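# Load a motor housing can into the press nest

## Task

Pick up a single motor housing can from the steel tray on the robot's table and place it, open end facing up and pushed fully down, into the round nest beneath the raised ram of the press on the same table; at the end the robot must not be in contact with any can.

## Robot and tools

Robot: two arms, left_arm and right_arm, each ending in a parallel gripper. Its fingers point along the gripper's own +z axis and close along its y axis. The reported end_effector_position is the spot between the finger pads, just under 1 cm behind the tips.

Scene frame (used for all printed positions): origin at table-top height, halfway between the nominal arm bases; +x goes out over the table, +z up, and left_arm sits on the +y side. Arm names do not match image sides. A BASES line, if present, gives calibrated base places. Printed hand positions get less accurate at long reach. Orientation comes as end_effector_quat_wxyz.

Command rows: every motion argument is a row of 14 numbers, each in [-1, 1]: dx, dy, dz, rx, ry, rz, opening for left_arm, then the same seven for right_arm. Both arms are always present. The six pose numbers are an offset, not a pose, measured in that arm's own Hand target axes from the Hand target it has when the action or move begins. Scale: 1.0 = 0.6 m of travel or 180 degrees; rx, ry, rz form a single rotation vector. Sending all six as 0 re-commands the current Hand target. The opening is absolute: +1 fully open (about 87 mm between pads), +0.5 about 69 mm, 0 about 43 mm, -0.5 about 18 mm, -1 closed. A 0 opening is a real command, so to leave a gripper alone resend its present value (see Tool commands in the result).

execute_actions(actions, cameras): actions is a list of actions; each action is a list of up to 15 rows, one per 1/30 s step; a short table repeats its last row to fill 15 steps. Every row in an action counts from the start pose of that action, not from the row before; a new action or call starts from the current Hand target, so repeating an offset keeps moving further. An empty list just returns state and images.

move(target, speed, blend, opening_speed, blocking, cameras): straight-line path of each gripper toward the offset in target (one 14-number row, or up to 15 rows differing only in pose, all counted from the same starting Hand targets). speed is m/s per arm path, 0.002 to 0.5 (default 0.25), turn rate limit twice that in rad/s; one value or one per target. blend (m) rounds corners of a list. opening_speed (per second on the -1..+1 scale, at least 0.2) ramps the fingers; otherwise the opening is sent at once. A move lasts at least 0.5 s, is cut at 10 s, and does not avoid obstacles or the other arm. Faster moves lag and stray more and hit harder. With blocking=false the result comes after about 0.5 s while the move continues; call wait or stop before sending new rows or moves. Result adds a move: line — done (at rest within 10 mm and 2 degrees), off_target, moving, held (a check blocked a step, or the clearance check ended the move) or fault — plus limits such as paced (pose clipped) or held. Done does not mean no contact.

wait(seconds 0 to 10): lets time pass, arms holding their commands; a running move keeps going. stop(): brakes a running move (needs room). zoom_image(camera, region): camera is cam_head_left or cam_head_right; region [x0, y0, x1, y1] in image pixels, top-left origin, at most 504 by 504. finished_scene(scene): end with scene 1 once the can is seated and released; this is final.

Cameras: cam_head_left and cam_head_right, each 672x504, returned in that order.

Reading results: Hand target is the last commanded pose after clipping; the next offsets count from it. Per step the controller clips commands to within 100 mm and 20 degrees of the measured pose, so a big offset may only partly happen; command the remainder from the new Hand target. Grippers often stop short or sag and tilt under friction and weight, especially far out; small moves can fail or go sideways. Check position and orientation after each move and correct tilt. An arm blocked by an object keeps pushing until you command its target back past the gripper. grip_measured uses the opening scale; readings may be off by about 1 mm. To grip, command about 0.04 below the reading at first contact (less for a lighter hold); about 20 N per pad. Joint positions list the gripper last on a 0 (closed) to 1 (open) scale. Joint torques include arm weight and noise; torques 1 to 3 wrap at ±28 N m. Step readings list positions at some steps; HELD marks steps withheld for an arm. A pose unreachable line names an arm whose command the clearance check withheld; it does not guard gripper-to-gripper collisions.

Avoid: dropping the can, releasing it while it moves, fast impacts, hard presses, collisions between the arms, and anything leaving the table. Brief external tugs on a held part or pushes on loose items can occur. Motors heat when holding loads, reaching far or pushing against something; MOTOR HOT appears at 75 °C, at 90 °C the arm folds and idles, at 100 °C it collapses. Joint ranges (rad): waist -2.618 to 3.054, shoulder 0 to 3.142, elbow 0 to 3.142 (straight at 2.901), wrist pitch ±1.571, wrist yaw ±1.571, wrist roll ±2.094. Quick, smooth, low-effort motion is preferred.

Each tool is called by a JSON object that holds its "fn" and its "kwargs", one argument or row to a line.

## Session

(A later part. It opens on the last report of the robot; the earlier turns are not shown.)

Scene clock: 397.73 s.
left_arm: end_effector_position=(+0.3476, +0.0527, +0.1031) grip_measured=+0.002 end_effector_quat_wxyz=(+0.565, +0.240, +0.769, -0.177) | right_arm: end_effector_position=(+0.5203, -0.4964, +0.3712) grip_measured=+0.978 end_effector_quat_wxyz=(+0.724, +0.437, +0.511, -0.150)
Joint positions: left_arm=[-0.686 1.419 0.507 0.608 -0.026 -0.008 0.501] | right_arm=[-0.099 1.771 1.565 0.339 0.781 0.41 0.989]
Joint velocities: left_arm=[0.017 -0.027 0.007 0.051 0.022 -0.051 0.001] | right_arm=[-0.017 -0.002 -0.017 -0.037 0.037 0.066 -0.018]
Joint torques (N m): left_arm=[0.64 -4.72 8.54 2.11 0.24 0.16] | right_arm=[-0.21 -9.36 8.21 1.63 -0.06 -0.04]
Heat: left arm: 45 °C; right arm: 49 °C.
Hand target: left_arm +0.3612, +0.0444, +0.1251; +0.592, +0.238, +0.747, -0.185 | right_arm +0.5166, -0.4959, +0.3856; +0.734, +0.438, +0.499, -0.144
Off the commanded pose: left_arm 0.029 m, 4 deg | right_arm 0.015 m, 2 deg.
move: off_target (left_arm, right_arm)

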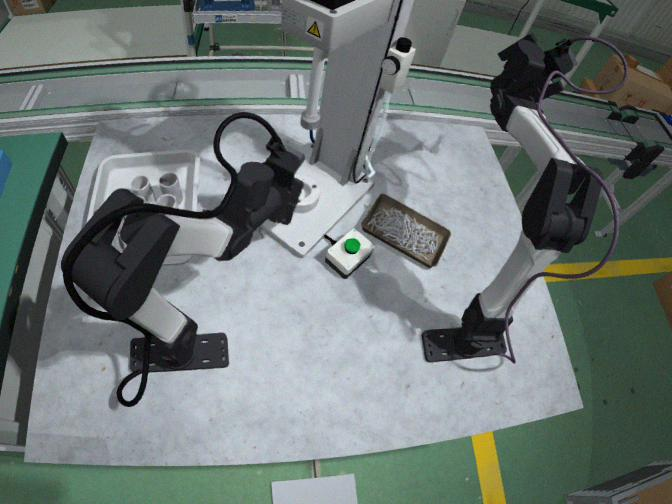

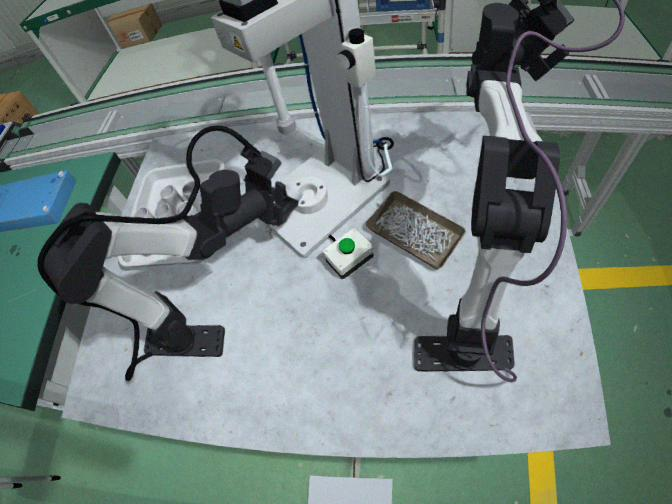

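{"fn": "zoom_image", "kwargs": {
  "camera": "cam_head_right",
  "region": [280, 175, 330, 215]
}}

{"fn": "zoom_image", "kwargs": {
  "camera": "cam_head_left",
  "region": [275, 170, 325, 220]
}}

Scaled by 10.080.

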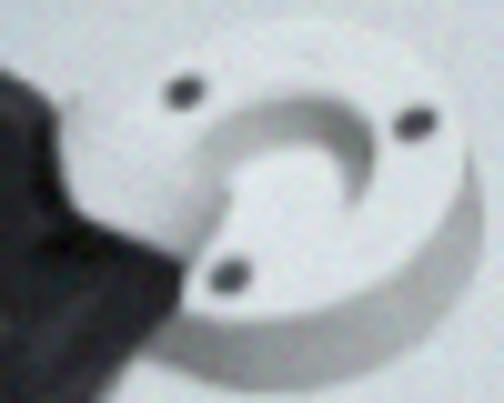

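Scaled by 10.080.

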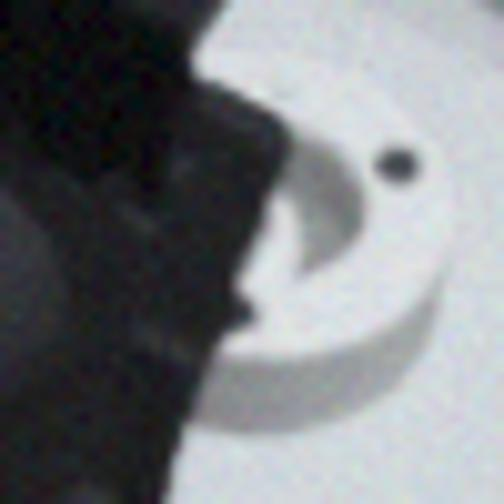

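{"fn": "zoom_image", "kwargs": {
  "camera": "cam_head_right",
  "region": [90, 150, 210, 270]
}}

{"fn": "zoom_image", "kwargs": {
  "camera": "cam_head_right",
  "region": [255, 160, 325, 230]
}}

Scaled by 4.200.

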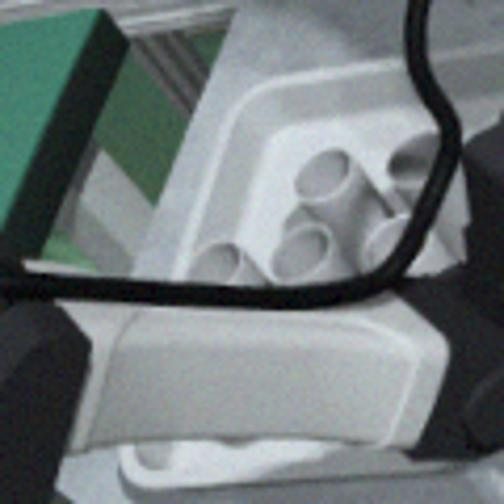

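Scaled by 7.200.

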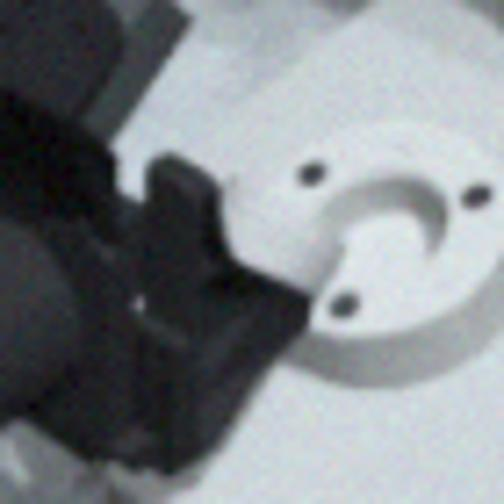

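{"fn": "move", "kwargs": {
  "target": [-0.042,0.0142,0.076,0,-0.012,0,-0.3,0,0,0,0,0,0,1],
  "speed": 0.08
}}

{"fn": "zoom_image", "kwargs": {
  "camera": "cam_head_right",
  "region": [270, 160, 340, 220]
}}

{"fn": "zoom_image", "kwargs": {
  "camera": "cam_head_left",
  "region": [260, 160, 330, 220]
}}

{"fn": "zoom_image", "kwargs": {
  "camera": "cam_head_left",
  "region": [240, 80, 340, 180]
}}

Scene clock: 434.97 s.
left_arm: end_effector_position=(+0.3957, +0.0292, +0.1199) grip_measured=+0.002 end_effector_quat_wxyz=(+0.584, +0.235, +0.755, -0.183) | right_arm: end_effector_position=(+0.5203, -0.4964, +0.3712) grip_measured=+0.978 end_effector_quat_wxyz=(+0.724, +0.437, +0.511, -0.150)
Joint positions: left_arm=[-0.655 1.592 0.691 0.648 0.004 0 0.501] | right_arm=[-0.099 1.771 1.565 0.339 0.781 0.41 0.989]
Joint velocities: left_arm=[-0.007 0.002 -0.022 -0.022 -0.066 -0.081 0.001] | right_arm=[0.002 -0.007 0.012 -0.051 -0.007 -0.007 0.024]
Joint torques (N m): left_arm=[0.53 -6.19 8.43 1.99 0.15 0.15] | right_arm=[-0.23 -9.35 8.21 1.63 -0.06 -0.04]
Heat: left arm: 45 °C; right arm: 50 °C.
Hand target: left_arm +0.4074, +0.0229, +0.1380; +0.606, +0.234, +0.736, -0.189 | right_arm +0.5166, -0.4959, +0.3856; +0.734, +0.438, +0.499, -0.144
Off the commanded pose: left_arm 0.023 m, 3 deg | right_arm 0.015 m, 2 deg.
move: off_target (left_arm, right_arm)

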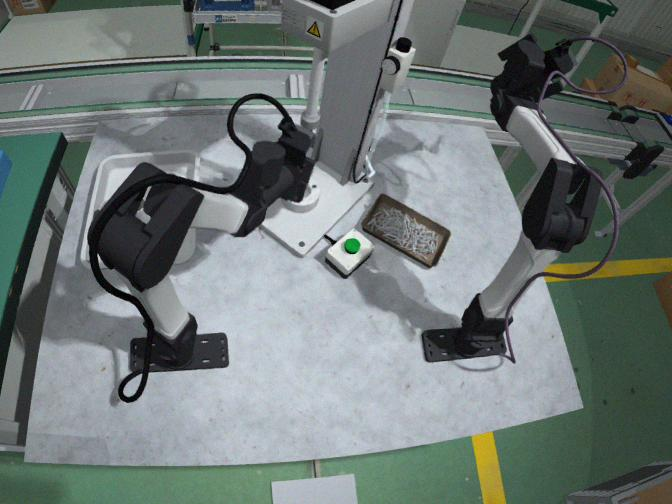

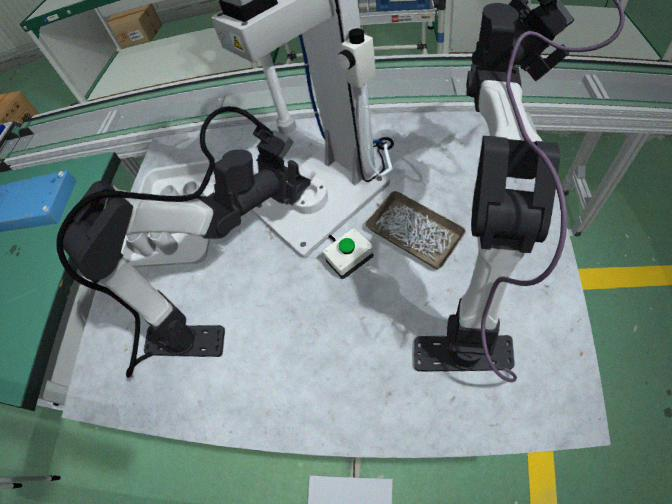

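Scaled by 7.200.

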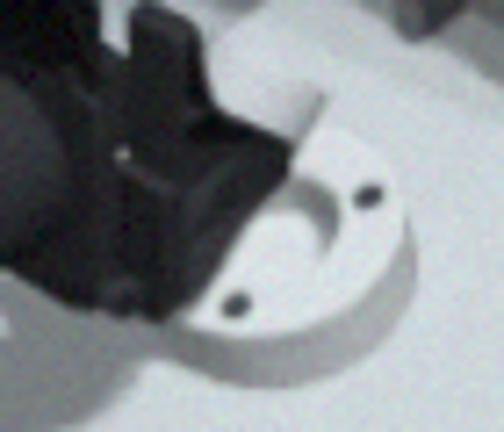

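Scaled by 7.200.

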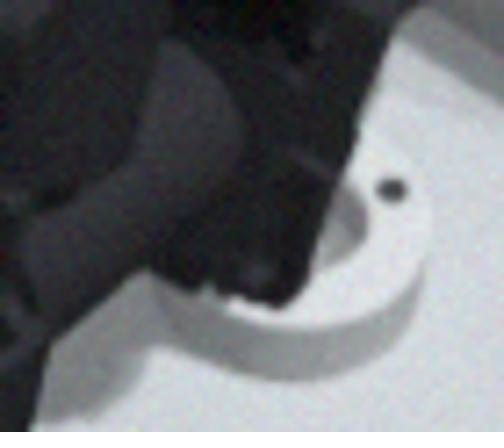

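Scaled by 5.040.

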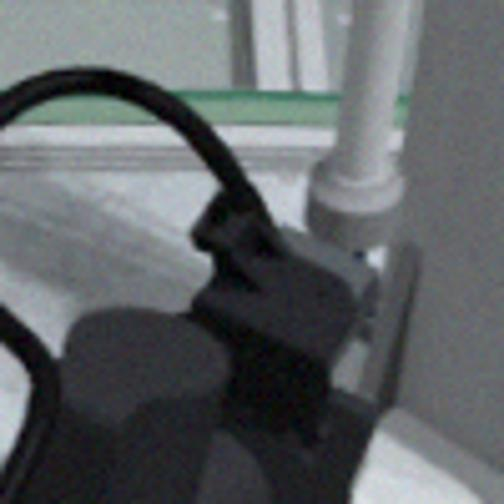

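{"fn": "zoom_image", "kwargs": {
  "camera": "cam_head_right",
  "region": [285, 150, 325, 190]
}}

{"fn": "zoom_image", "kwargs": {
  "camera": "cam_head_left",
  "region": [275, 170, 325, 220]
}}

Scaled by 12.600.

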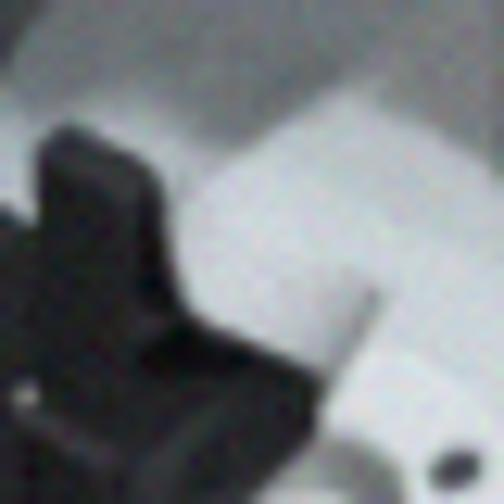

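Scaled by 10.080.

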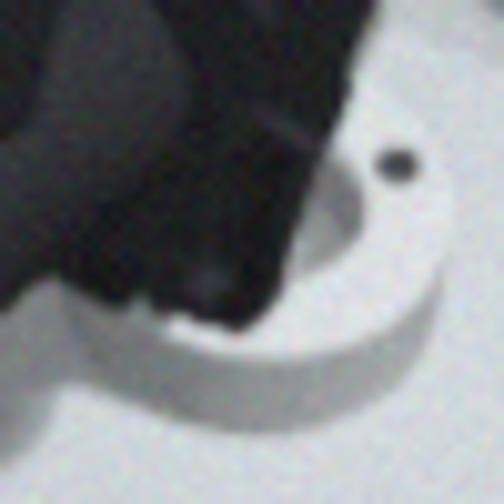

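{"fn": "move", "kwargs": {
  "target": [0.067,-0.048,-0.226,0,0.027,0,-0.3,0,0,0,0,0,0,1],
  "speed": 0.13,
  "cameras": []
}}

{"fn": "move", "kwargs": {
  "target": [0.085,0,0.0245,0,0,0,-0.3,0,0,0,0,0,0,1],
  "speed": 0.07
}}

{"fn": "zoom_image", "kwargs": {
  "camera": "cam_head_right",
  "region": [220, 190, 320, 290]
}}

Scene clock: 477.27 s.
left_arm: end_effector_position=(+0.2741, +0.0804, +0.1208) grip_measured=+0.002 end_effector_quat_wxyz=(+0.563, +0.248, +0.769, -0.176) | right_arm: end_effector_position=(+0.5203, -0.4964, +0.3712) grip_measured=+0.978 end_effector_quat_wxyz=(+0.724, +0.437, +0.511, -0.150)
Joint positions: left_arm=[-0.801 0.964 0.343 0.309 -0.126 -0.032 0.501] | right_arm=[-0.099 1.771 1.565 0.339 0.781 0.41 0.989]
Joint velocities: left_arm=[0.007 -0.002 -0.012 0.051 0.007 -0.051 0.006] | right_arm=[-0.017 -0.007 -0.017 0.022 -0.022 -0.037 -0.008]
Joint torques (N m): left_arm=[-0.59 -3.96 6.13 1.79 -0.01 -0.08] | right_arm=[-0.21 -9.36 8.21 1.63 -0.06 -0.04]
Heat: left arm: 47 °C; right arm: 50 °C.
Hand target: left_arm +0.2744, +0.0793, +0.1282; +0.573, +0.240, +0.762, -0.182 | right_arm +0.5166, -0.4959, +0.3856; +0.734, +0.438, +0.499, -0.144
Off the commanded pose: left_arm 0.004 m, 2 deg | right_arm 0.015 m, 2 deg.
move: off_target (right_arm)
No camera images: "cameras" was empty.

Scene clock: 478.93 s.
left_arm: end_effector_position=(+0.2722, +0.0821, +0.0692) grip_measured=+0.002 end_effector_quat_wxyz=(+0.562, +0.248, +0.769, -0.176) | right_arm: end_effector_position=(+0.5203, -0.4964, +0.3712) grip_measured=+0.978 end_effector_quat_wxyz=(+0.724, +0.437, +0.511, -0.150)
Joint positions: left_arm=[-0.801 1.163 0.181 0.667 -0.126 -0.033 0.501] | right_arm=[-0.099 1.771 1.565 0.339 0.781 0.41 0.989]
Joint velocities: left_arm=[-0.007 -0.007 -0.007 -0.007 -0.051 -0.037 -0.001] | right_arm=[-0.007 0.007 0.012 0.007 0.081 0.081 -0.003]
Joint torques (N m): left_arm=[-0.34 -2.26 4.88 2.02 -0.01 -0.06] | right_arm=[-0.23 -9.36 8.21 1.63 -0.06 -0.04]
Heat: left arm: 47 °C; right arm: 50 °C.
Hand target: left_arm +0.2743, +0.0799, +0.0747; +0.573, +0.240, +0.762, -0.182 | right_arm +0.5166, -0.4959, +0.3856; +0.734, +0.438, +0.499, -0.144
Off the commanded pose: left_arm 0.007 m, 2 deg | right_arm 0.015 m, 2 deg.
move: off_target (right_arm)

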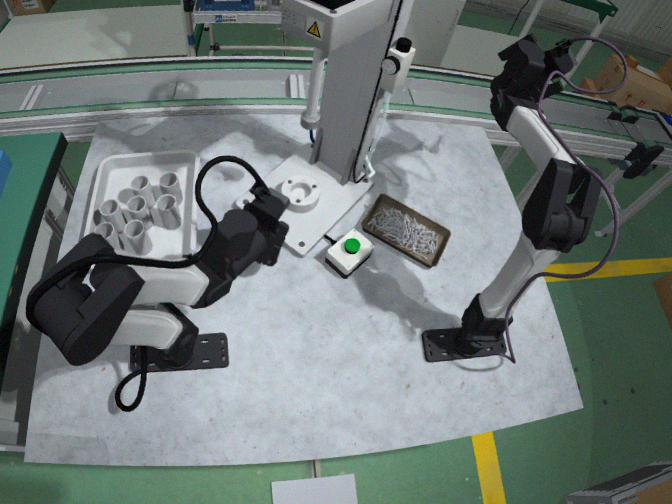

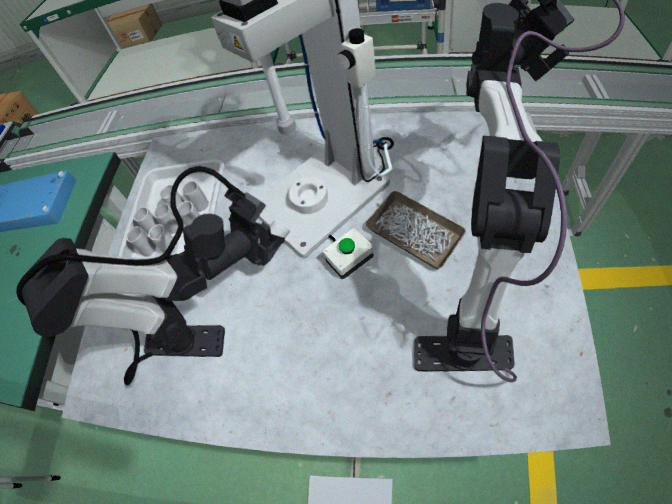

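Scaled by 5.040.

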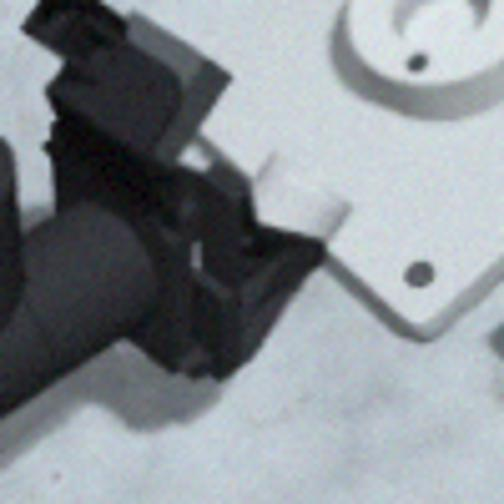

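{"fn": "move", "kwargs": {
  "target": [0.015,0,0.0044,0,0,0,-0.3,0,0,0,0,0,0,1],
  "speed": 0.04,
  "cameras": []
}}

{"fn": "move", "kwargs": {
  "target": [0.006,0,0.002,0,0,0,-0.3,0,0,0,0,0,0,1],
  "speed": 0.04,
  "cameras": []
}}

Scene clock: 483.00 s.
left_arm: end_effector_position=(+0.2734, +0.0811, +0.0626) grip_measured=+0.002 end_effector_quat_wxyz=(+0.567, +0.246, +0.766, -0.178) | right_arm: end_effector_position=(+0.5203, -0.4964, +0.3712) grip_measured=+0.978 end_effector_quat_wxyz=(+0.724, +0.437, +0.511, -0.150)
Joint positions: left_arm=[-0.801 1.227 0.158 0.768 -0.127 -0.033 0.501] | right_arm=[-0.099 1.771 1.565 0.339 0.781 0.41 0.989]
Joint velocities: left_arm=[-0.007 -0.002 -0.027 0.022 -0.037 0.007 0.001] | right_arm=[0.012 -0.002 -0.012 0.051 -0.022 -0.051 0.008]
Joint torques (N m): left_arm=[-0.34 -2.28 4.48 1.95 -0.02 -0.07] | right_arm=[-0.23 -9.35 8.21 1.63 -0.06 -0.04]
Heat: left arm: 46 °C; right arm: 50 °C.
Hand target: left_arm +0.2744, +0.0800, +0.0651; +0.573, +0.240, +0.762, -0.182 | right_arm +0.5166, -0.4959, +0.3856; +0.734, +0.438, +0.499, -0.144
Off the commanded pose: left_arm 0.003 m, 1 deg | right_arm 0.015 m, 2 deg.
move: off_target (right_arm)
No camera images: "cameras" was empty.

Scene clock: 483.87 s.
left_arm: end_effector_position=(+0.2753, +0.0796, +0.0632) grip_measured=+0.002 end_effector_quat_wxyz=(+0.573, +0.244, +0.761, -0.181) | right_arm: end_effector_position=(+0.5203, -0.4964, +0.3712) grip_measured=+0.978 end_effector_quat_wxyz=(+0.724, +0.437, +0.511, -0.150)
Joint positions: left_arm=[-0.801 1.255 0.15 0.822 -0.128 -0.033 0.501] | right_arm=[-0.099 1.771 1.565 0.339 0.781 0.41 0.989]
Joint velocities: left_arm=[-0.022 0.012 0.007 0.066 -0.066 -0.037 0.001] | right_arm=[-0.007 0.002 0.007 -0.007 0.066 -0.007 -0.008]
Joint torques (N m): left_arm=[-0.35 -2.13 4.23 1.8 0 -0.08] | right_arm=[-0.23 -9.36 8.21 1.63 -0.06 -0.04]
Heat: left arm: 45 °C; right arm: 50 °C.
Hand target: left_arm +0.2745, +0.0799, +0.0612; +0.573, +0.240, +0.762, -0.182 | right_arm +0.5166, -0.4959, +0.3856; +0.734, +0.438, +0.499, -0.144
Off the commanded pose: left_arm 0.002 m, 0 deg | right_arm 0.015 m, 2 deg.
move: off_target (right_arm)
No camera images: "cameras" was empty.

Contact. Open, and back off along tool −z (0.08 m first, then wider).

{"fn": "move", "kwargs": {
  "target": [0,0,0,0,0,0,0.6,0,0,0,0,0,0,1],
  "opening_speed": 0.6,
  "cameras": []
}}

{"fn": "move", "kwargs": {
  "target": [-0.02,0,-0.2,0,0,0,0.6,0,0,0,0,0,0,1],
  "speed": 0.12
}}

{"fn": "zoom_image", "kwargs": {
  "camera": "cam_head_right",
  "region": [220, 190, 320, 290]
}}

{"fn": "zoom_image", "kwargs": {
  "camera": "cam_head_left",
  "region": [210, 180, 310, 280]
}}

Scene clock: 489.20 s.
left_arm: end_effector_position=(+0.2754, +0.0795, +0.0635) grip_measured=+0.600 end_effector_quat_wxyz=(+0.574, +0.243, +0.761, -0.181) | right_arm: end_effector_position=(+0.5203, -0.4964, +0.3712) grip_measured=+0.978 end_effector_quat_wxyz=(+0.724, +0.437, +0.511, -0.150)
Joint positions: left_arm=[-0.801 1.255 0.15 0.823 -0.128 -0.033 0.8] | right_arm=[-0.099 1.771 1.565 0.339 0.781 0.41 0.989]
Joint velocities: left_arm=[0.002 0.017 0.007 -0.037 -0.007 -0.007 -0.011] | right_arm=[0.012 0.012 -0.007 -0.007 0.007 -0.066 -0.013]
Joint torques (N m): left_arm=[-0.31 -2.11 4.26 1.82 0.03 -0.04] | right_arm=[-0.23 -9.36 8.21 1.63 -0.06 -0.04]
Heat: left arm: 45 °C; right arm: 50 °C.
Hand target: left_arm +0.2745, +0.0800, +0.0612; +0.573, +0.240, +0.762, -0.182 | right_arm +0.5166, -0.4959, +0.3856; +0.734, +0.438, +0.499, -0.144
Off the commanded pose: left_arm 0.002 m, 0 deg | right_arm 0.015 m, 2 deg.
move: off_target (right_arm)
No camera images: "cameras" was empty.

Scene clock: 491.50 s.
left_arm: end_effector_position=(+0.1807, +0.1442, +0.0951) grip_measured=+0.600 end_effector_quat_wxyz=(+0.561, +0.247, +0.770, -0.177) | right_arm: end_effector_position=(+0.5203, -0.4964, +0.3712) grip_measured=+0.978 end_effector_quat_wxyz=(+0.724, +0.437, +0.511, -0.150)
Joint positions: left_arm=[-1.061 0.065 0.158 -0.43 -0.372 -0.122 0.8] | right_arm=[-0.099 1.771 1.565 0.339 0.781 0.41 0.989]
Joint velocities: left_arm=[-0.012 0.002 0.002 -0.007 -0.066 0.022 -0.002] | right_arm=[0.007 0.012 -0.012 -0.081 0.007 -0.037 0.008]
Joint torques (N m): left_arm=[-0.58 0.95 9.1 1.51 -0.07 -0.1] | right_arm=[-0.23 -9.36 8.21 1.63 -0.06 -0.03]
Heat: left arm: 45 °C; right arm: 50 °C.
Hand target: left_arm +0.1800, +0.1445, +0.1095; +0.571, +0.237, +0.764, -0.186 | right_arm +0.5166, -0.4959, +0.3856; +0.734, +0.438, +0.499, -0.144
Off the commanded pose: left_arm 0.011 m, 2 deg | right_arm 0.015 m, 2 deg.
move: off_target (left_arm, right_arm)

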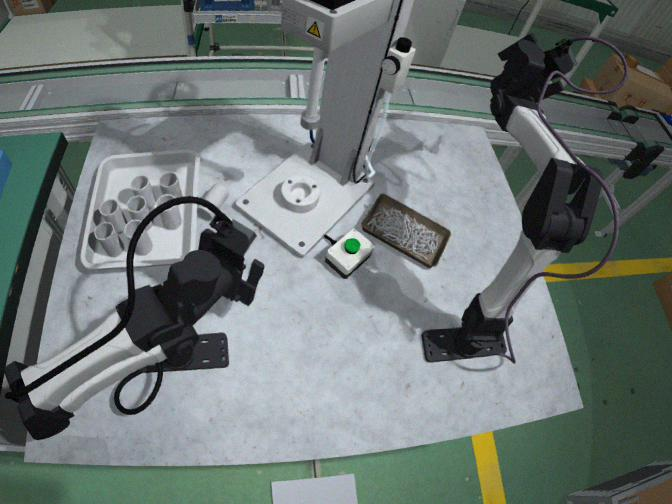

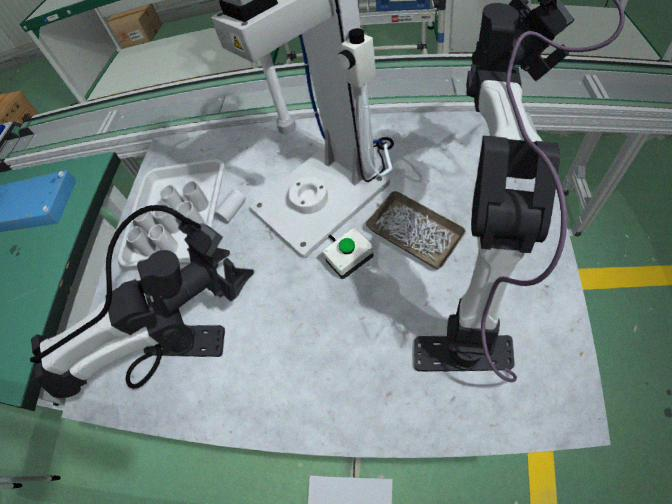

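Scaled by 5.040.

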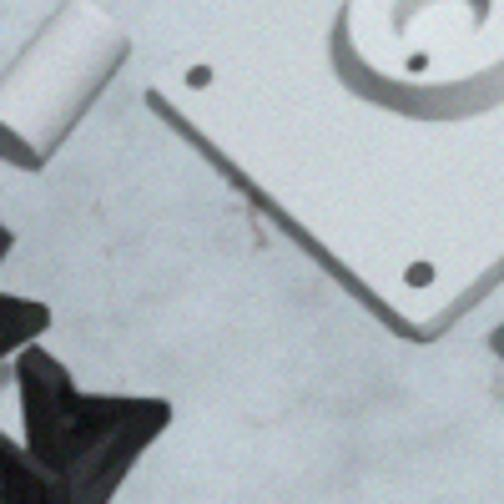

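Scaled by 5.040.

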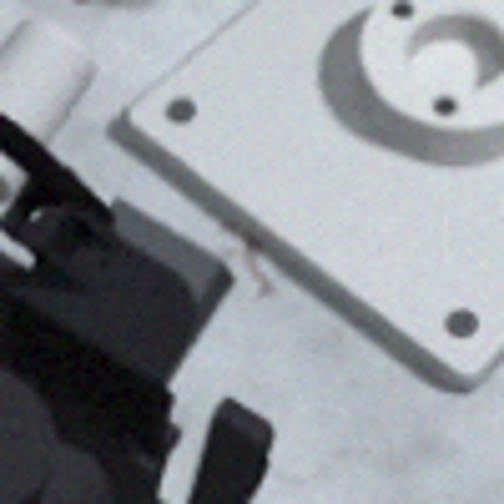

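{"fn": "wait", "kwargs": {
  "seconds": 0.5
}}

{"fn": "zoom_image", "kwargs": {
  "camera": "cam_head_right",
  "region": [170, 140, 270, 240]
}}

{"fn": "zoom_image", "kwargs": {
  "camera": "cam_head_left",
  "region": [180, 150, 280, 250]
}}

Scene clock: 495.63 s.
left_arm: end_effector_position=(+0.1807, +0.1444, +0.0948) grip_measured=+0.600 end_effector_quat_wxyz=(+0.561, +0.247, +0.770, -0.176) | right_arm: end_effector_position=(+0.5203, -0.4964, +0.3712) grip_measured=+0.978 end_effector_quat_wxyz=(+0.724, +0.437, +0.511, -0.150)
Joint positions: left_arm=[-1.061 0.065 0.158 -0.432 -0.372 -0.122 0.8] | right_arm=[-0.099 1.771 1.565 0.339 0.781 0.41 0.989]
Joint velocities: left_arm=[-0.027 -0.002 0.012 -0.022 0.051 -0.022 -0.002] | right_arm=[0.007 0.017 -0.017 -0.066 -0.037 0.007 -0.003]
Joint torques (N m): left_arm=[-0.64 1.14 9.02 1.51 -0.08 -0.07] | right_arm=[-0.23 -9.36 8.21 1.63 -0.06 -0.04]
Heat: left arm: 45 °C; right arm: 50 °C.
Hand target: left_arm +0.1800, +0.1445, +0.1094; +0.570, +0.237, +0.764, -0.185 | right_arm +0.5166, -0.4959, +0.3856; +0.734, +0.438, +0.499, -0.144
Tool commands: left_gripper/opening=+0.6 right_gripper/opening=+1.0
Off the commanded pose: left_arm 0.011 m, 2 deg | right_arm 0.015 m, 2 deg.
wait: 0.50 s; at rest from the start

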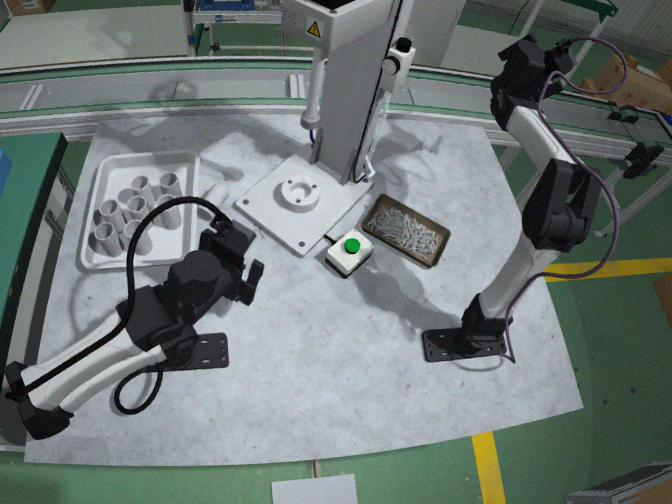

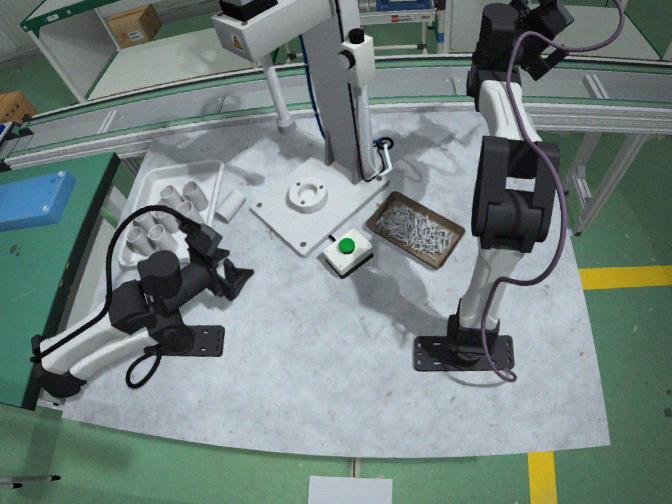

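Scaled by 5.040.

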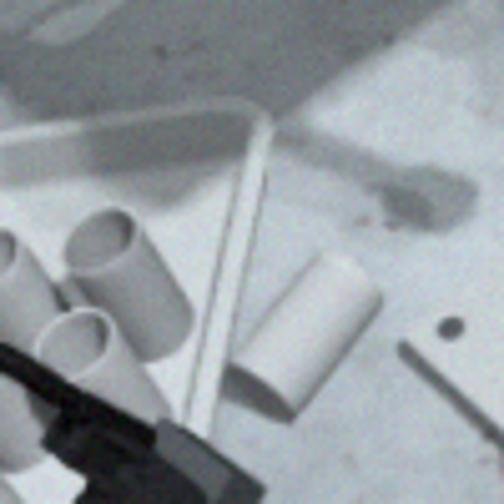

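Scaled by 5.040.

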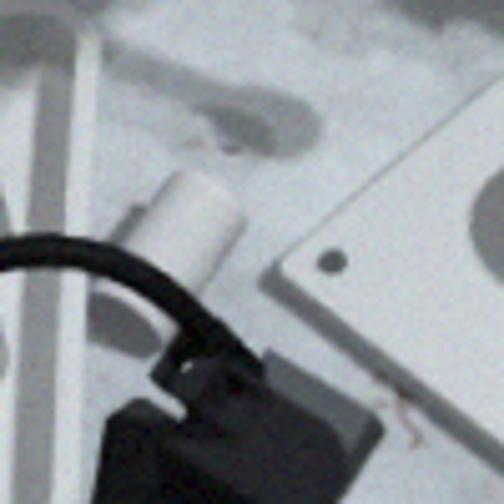

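{"fn": "zoom_image", "kwargs": {
  "camera": "cam_head_right",
  "region": [70, 140, 240, 280]
}}

{"fn": "zoom_image", "kwargs": {
  "camera": "cam_head_left",
  "region": [100, 140, 270, 280]
}}

{"fn": "zoom_image", "kwargs": {
  "camera": "cam_head_right",
  "region": [205, 180, 255, 230]
}}

Scaled by 2.965.

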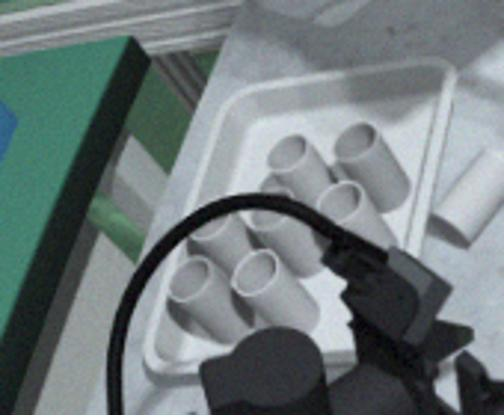

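Scaled by 2.965.

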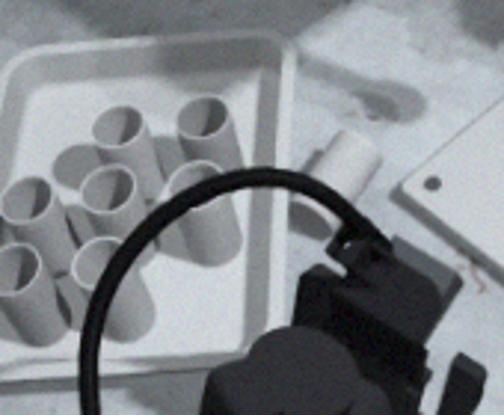

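Scaled by 10.080.

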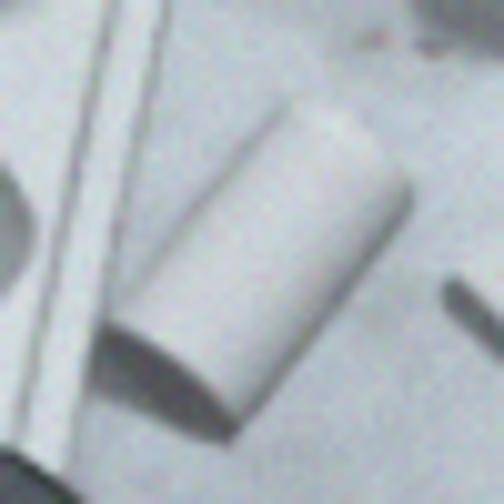

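{"fn": "move", "kwargs": {
  "target": [
    [-0.112,0,-0.033,0,0,0,0.3,0,0,0,0,0,0,1],
    [-0.125,0.355,-0.123,-0.232,-0.003,-0.068,0.3,0,0,0,0,0,0,1]
  ],
  "speed": 0.2,
  "blend": 0.02
}}

{"fn": "zoom_image", "kwargs": {
  "camera": "cam_head_right",
  "region": [80, 160, 220, 300]
}}

{"fn": "zoom_image", "kwargs": {
  "camera": "cam_head_left",
  "region": [100, 160, 240, 300]
}}

Scene clock: 566.77 s.
left_arm: end_effector_position=(+0.2597, +0.3442, +0.1923) grip_measured=+0.300 end_effector_quat_wxyz=(+0.596, -0.052, +0.799, +0.053) | right_arm: end_effector_position=(+0.5203, -0.4964, +0.3712) grip_measured=+0.978 end_effector_quat_wxyz=(+0.724, +0.437, +0.511, -0.150)
Joint positions: left_arm=[0.3 0.432 0.512 -0.373 0.19 0.081 0.65] | right_arm=[-0.099 1.771 1.565 0.339 0.781 0.41 0.989]
Joint velocities: left_arm=[-0.012 -0.022 0.012 0.022 0.007 0.051 -0.001] | right_arm=[-0.007 -0.002 -0.002 0.022 -0.007 -0.007 0.008]
Joint torques (N m): left_arm=[0.59 1.95 9.06 1.81 0.17 0.1] | right_arm=[-0.21 -9.36 8.21 1.63 -0.06 -0.04]
Heat: left arm: 50 °C; right arm: 50 °C.
Hand target: left_arm +0.2634, +0.3465, +0.2087; +0.611, -0.048, +0.788, +0.059 | right_arm +0.5166, -0.4959, +0.3856; +0.734, +0.438, +0.499, -0.144
Off the commanded pose: left_arm 0.009 m, 2 deg | right_arm 0.015 m, 2 deg.
move: off_target (right_arm)

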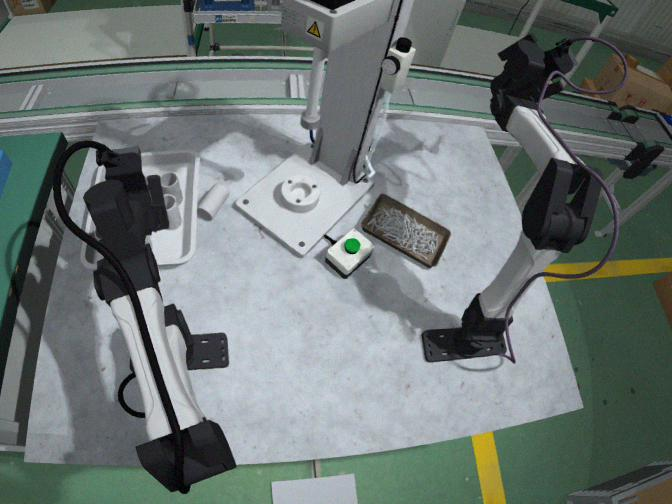

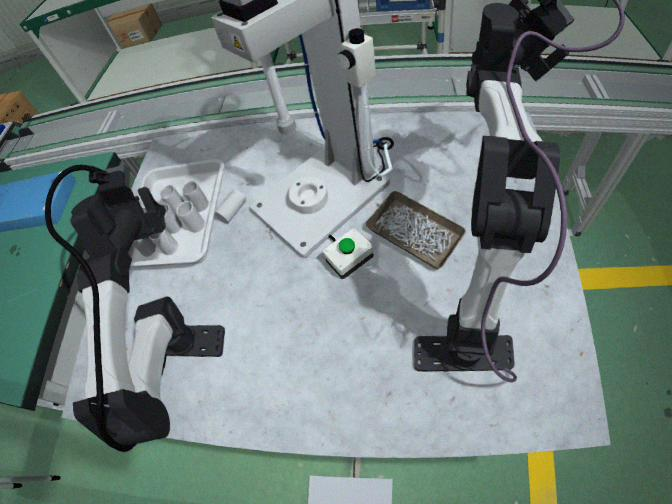

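Scaled by 3.600.

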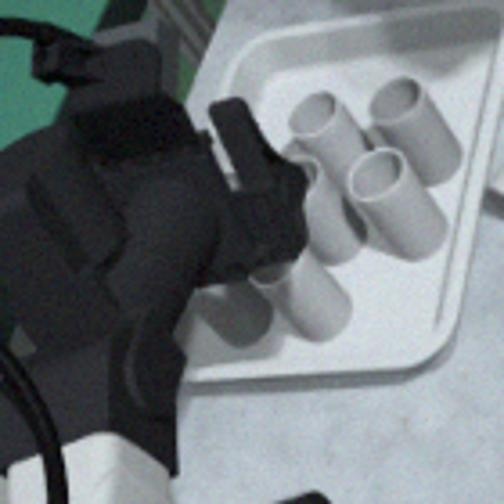

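Scaled by 3.600.

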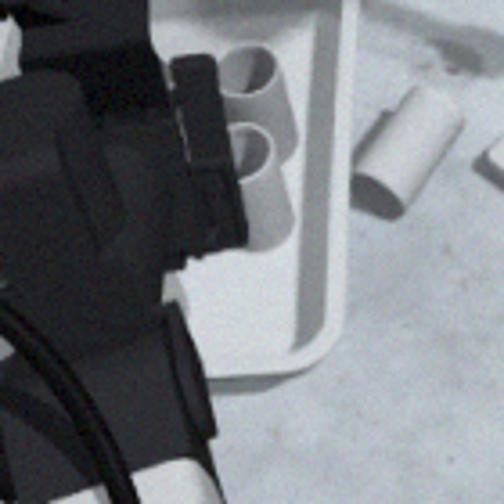

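{"fn": "move", "kwargs": {
  "target": [0.108,0.0227,0.052,0,0,0,0.3,0,0,0,0,0,0,1],
  "speed": 0.15
}}

{"fn": "zoom_image", "kwargs": {
  "camera": "cam_head_right",
  "region": [100, 180, 200, 280]
}}

{"fn": "zoom_image", "kwargs": {
  "camera": "cam_head_left",
  "region": [100, 180, 200, 280]
}}

Scene clock: 579.63 s.
left_arm: end_effector_position=(+0.2727, +0.3642, +0.1402) grip_measured=+0.300 end_effector_quat_wxyz=(+0.610, -0.051, +0.789, +0.060) | right_arm: end_effector_position=(+0.5203, -0.4964, +0.3712) grip_measured=+0.978 end_effector_quat_wxyz=(+0.724, +0.437, +0.511, -0.150)
Joint positions: left_arm=[0.423 0.463 0.271 -0.073 0.302 0.114 0.65] | right_arm=[-0.099 1.771 1.565 0.339 0.781 0.41 0.989]
Joint velocities: left_arm=[0.012 0.002 -0.017 -0.007 0.051 0.037 0.004] | right_arm=[-0.007 0.002 0.007 -0.022 -0.022 -0.037 0.018]
Joint torques (N m): left_arm=[0.64 1.47 6.09 1.8 0.23 0.16] | right_arm=[-0.23 -9.36 8.21 1.63 -0.06 -0.04]
Heat: left arm: 50 °C; right arm: 51 °C.
Hand target: left_arm +0.2737, +0.3652, +0.1382; +0.610, -0.047, +0.789, +0.061 | right_arm +0.5166, -0.4959, +0.3856; +0.734, +0.438, +0.499, -0.144
Off the commanded pose: left_arm 0.003 m, 0 deg | right_arm 0.015 m, 2 deg.
move: off_target (right_arm)

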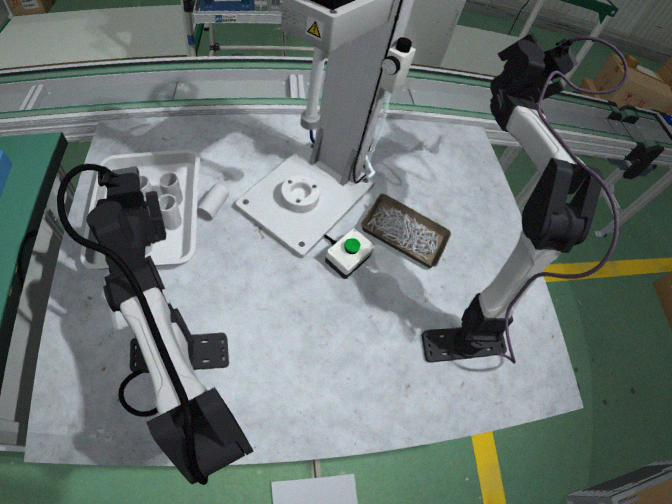

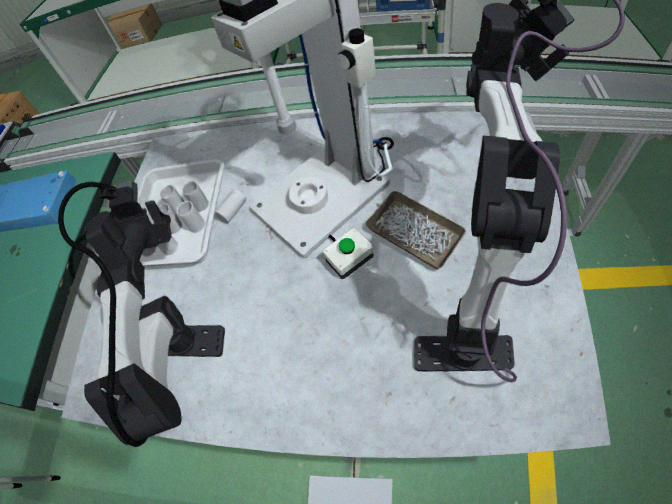

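Scaled by 5.040.

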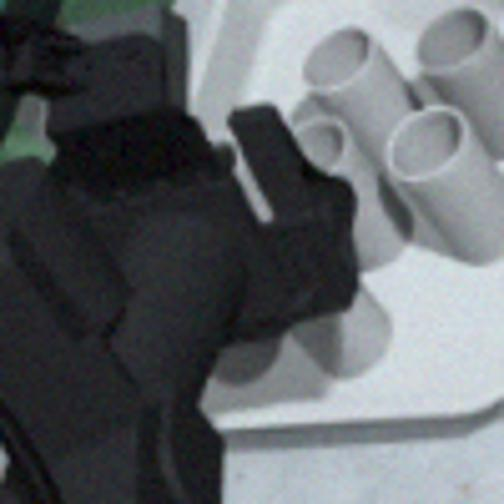

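Scaled by 5.040.

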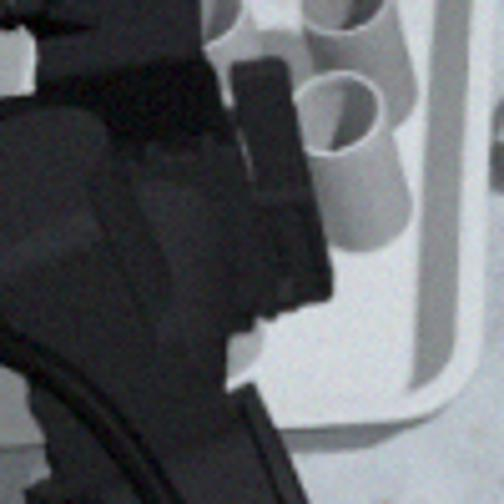

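{"fn": "move", "kwargs": {
  "target": [0,0,0,0,0,0,-0.9,0,0,0,0,0,0,1]
}}

{"fn": "zoom_image", "kwargs": {
  "camera": "cam_head_right",
  "region": [100, 180, 200, 280]
}}

{"fn": "zoom_image", "kwargs": {
  "camera": "cam_head_left",
  "region": [100, 180, 200, 280]
}}

Scene clock: 592.90 s.
left_arm: end_effector_position=(+0.2728, +0.3642, +0.1404) grip_measured=-0.899 end_effector_quat_wxyz=(+0.610, -0.051, +0.789, +0.060) | right_arm: end_effector_position=(+0.5203, -0.4964, +0.3712) grip_measured=+0.978 end_effector_quat_wxyz=(+0.724, +0.437, +0.511, -0.150)
Joint positions: left_arm=[0.423 0.463 0.271 -0.072 0.302 0.114 0.05] | right_arm=[-0.099 1.771 1.565 0.339 0.781 0.41 0.989]
Joint velocities: left_arm=[-0.007 -0.007 0.017 -0.037 0.007 -0.051 -0.021] | right_arm=[0.012 -0.002 0.002 0.051 -0.051 -0.037 -0.008]
Joint torques (N m): left_arm=[0.72 1.33 6.08 1.78 0.24 0.13] | right_arm=[-0.21 -9.36 8.21 1.63 -0.06 -0.04]
Heat: left arm: 47 °C; right arm: 51 °C.
Hand target: left_arm +0.2737, +0.3652, +0.1382; +0.610, -0.047, +0.789, +0.061 | right_arm +0.5166, -0.4959, +0.3856; +0.734, +0.438, +0.499, -0.144
Off the commanded pose: left_arm 0.003 m, 0 deg | right_arm 0.015 m, 2 deg.
move: off_target (right_arm)

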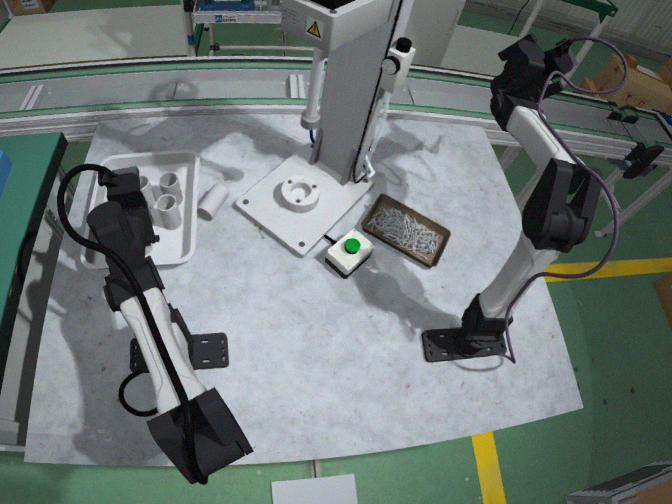

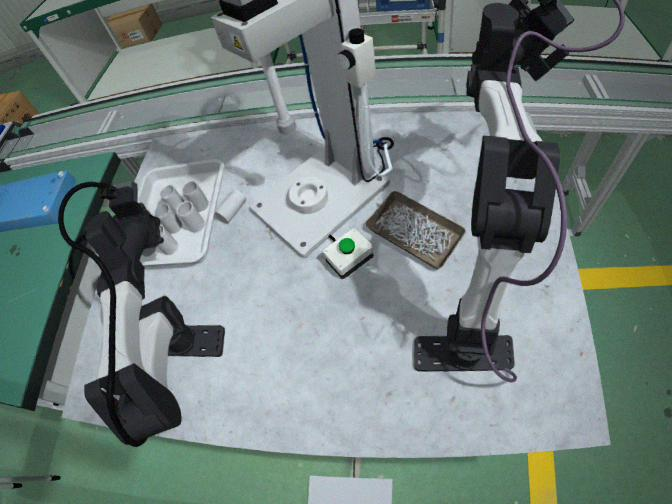

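Scaled by 5.040.

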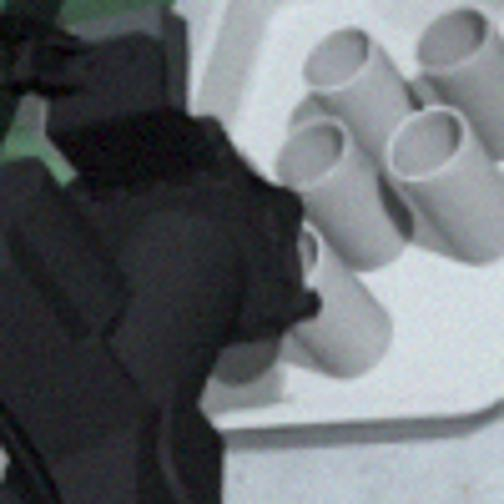

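Scaled by 5.040.

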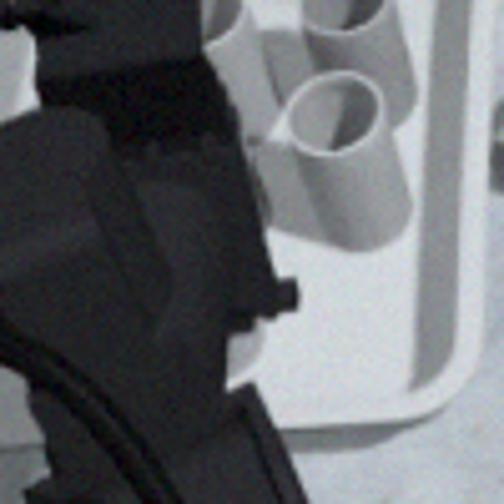

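{"fn": "move", "kwargs": {
  "target": [-0.135,-0.154,-0.048,0.101,-0.003,0.0257,0.3,0,0,0,0,0,0,1],
  "speed": 0.2,
  "cameras": []
}}

{"fn": "move", "kwargs": {
  "target": [0,0,0,0,0.217,0,0.3,0,0,0,0,0,0,1],
  "speed": 0.3
}}

{"fn": "zoom_image", "kwargs": {
  "camera": "cam_head_right",
  "region": [90, 140, 210, 260]
}}

{"fn": "zoom_image", "kwargs": {
  "camera": "cam_head_left",
  "region": [110, 140, 230, 260]
}}

Scene clock: 617.13 s.
left_arm: end_effector_position=(+0.2810, +0.2693, +0.2117) grip_measured=+0.300 end_effector_quat_wxyz=(+0.608, +0.081, +0.788, -0.047) | right_arm: end_effector_position=(+0.5203, -0.4964, +0.3712) grip_measured=+0.978 end_effector_quat_wxyz=(+0.724, +0.437, +0.511, -0.150)
Joint positions: left_arm=[0.03 0.522 0.569 -0.314 0.253 0.095 0.65] | right_arm=[-0.099 1.771 1.565 0.339 0.781 0.41 0.989]
Joint velocities: left_arm=[-0.007 -0.007 -0.017 -0.007 -0.066 0.007 -0.004] | right_arm=[0.002 0.012 0.007 0.051 0.007 0.007 -0.024]
Joint torques (N m): left_arm=[-0.64 1.28 8.8 1.55 0.06 -0.05] | right_arm=[-0.21 -9.36 8.21 1.63 -0.06 -0.04]
Heat: left arm: 45 °C; right arm: 51 °C.
Hand target: left_arm +0.2818, +0.2690, +0.2209; +0.612, +0.077, +0.786, -0.047 | right_arm +0.5166, -0.4959, +0.3856; +0.734, +0.438, +0.499, -0.144
Off the commanded pose: left_arm 0.008 m, 1 deg | right_arm 0.015 m, 2 deg.
move: off_target (right_arm)
No camera images: "cameras" was empty.

Scene clock: 619.10 s.
left_arm: end_effector_position=(+0.2825, +0.2689, +0.2102) grip_measured=+0.300 end_effector_quat_wxyz=(+0.309, +0.081, +0.947, -0.025) | right_arm: end_effector_position=(+0.5203, -0.4964, +0.3712) grip_measured=+0.978 end_effector_quat_wxyz=(+0.724, +0.437, +0.511, -0.150)
Joint positions: left_arm=[-0.092 1.147 1.239 -1.035 0.074 0.106 0.65] | right_arm=[-0.099 1.771 1.565 0.339 0.781 0.41 0.989]
Joint velocities: left_arm=[0.012 -0.007 -0.002 -0.007 0.066 0.022 -0.001] | right_arm=[0.007 0.002 -0.007 -0.007 0.051 -0.095 0.008]
Joint torques (N m): left_arm=[-0.61 -2.58 8.39 0.98 0.07 0.09] | right_arm=[-0.23 -9.35 8.21 1.63 -0.06 -0.04]
Heat: left arm: 46 °C; right arm: 51 °C.
Hand target: left_arm +0.2852, +0.2688, +0.2175; +0.314, +0.083, +0.945, -0.020 | right_arm +0.5166, -0.4959, +0.3856; +0.734, +0.438, +0.499, -0.144
Off the commanded pose: left_arm 0.011 m, 1 deg | right_arm 0.015 m, 2 deg.
move: off_target (left_arm, right_arm)

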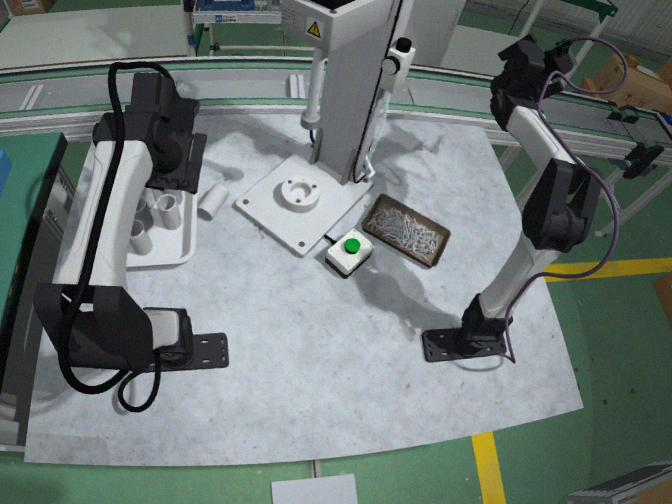

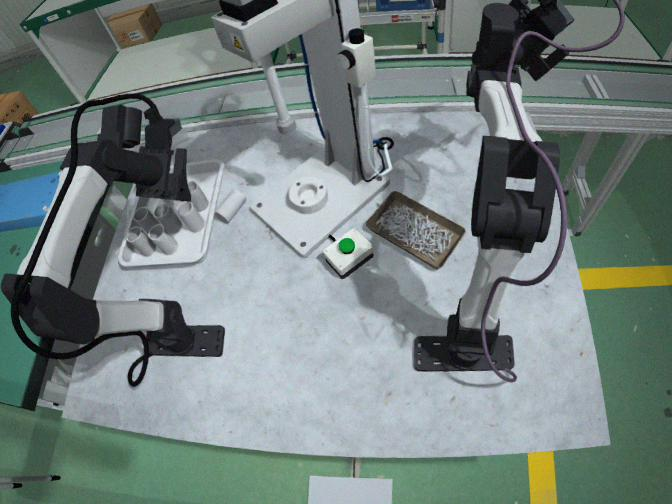

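Scaled by 4.200.

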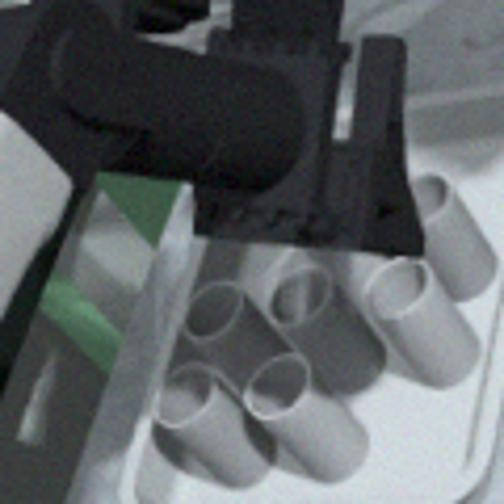

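Scaled by 4.200.

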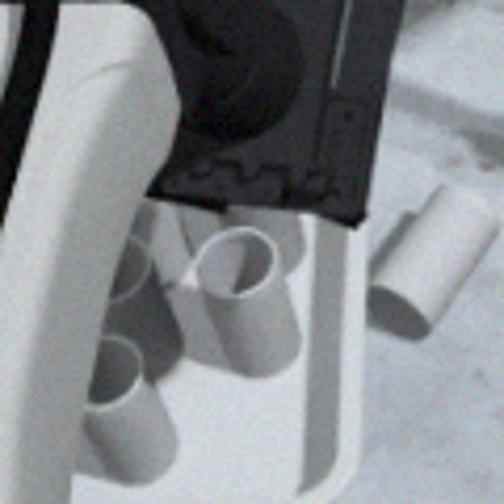

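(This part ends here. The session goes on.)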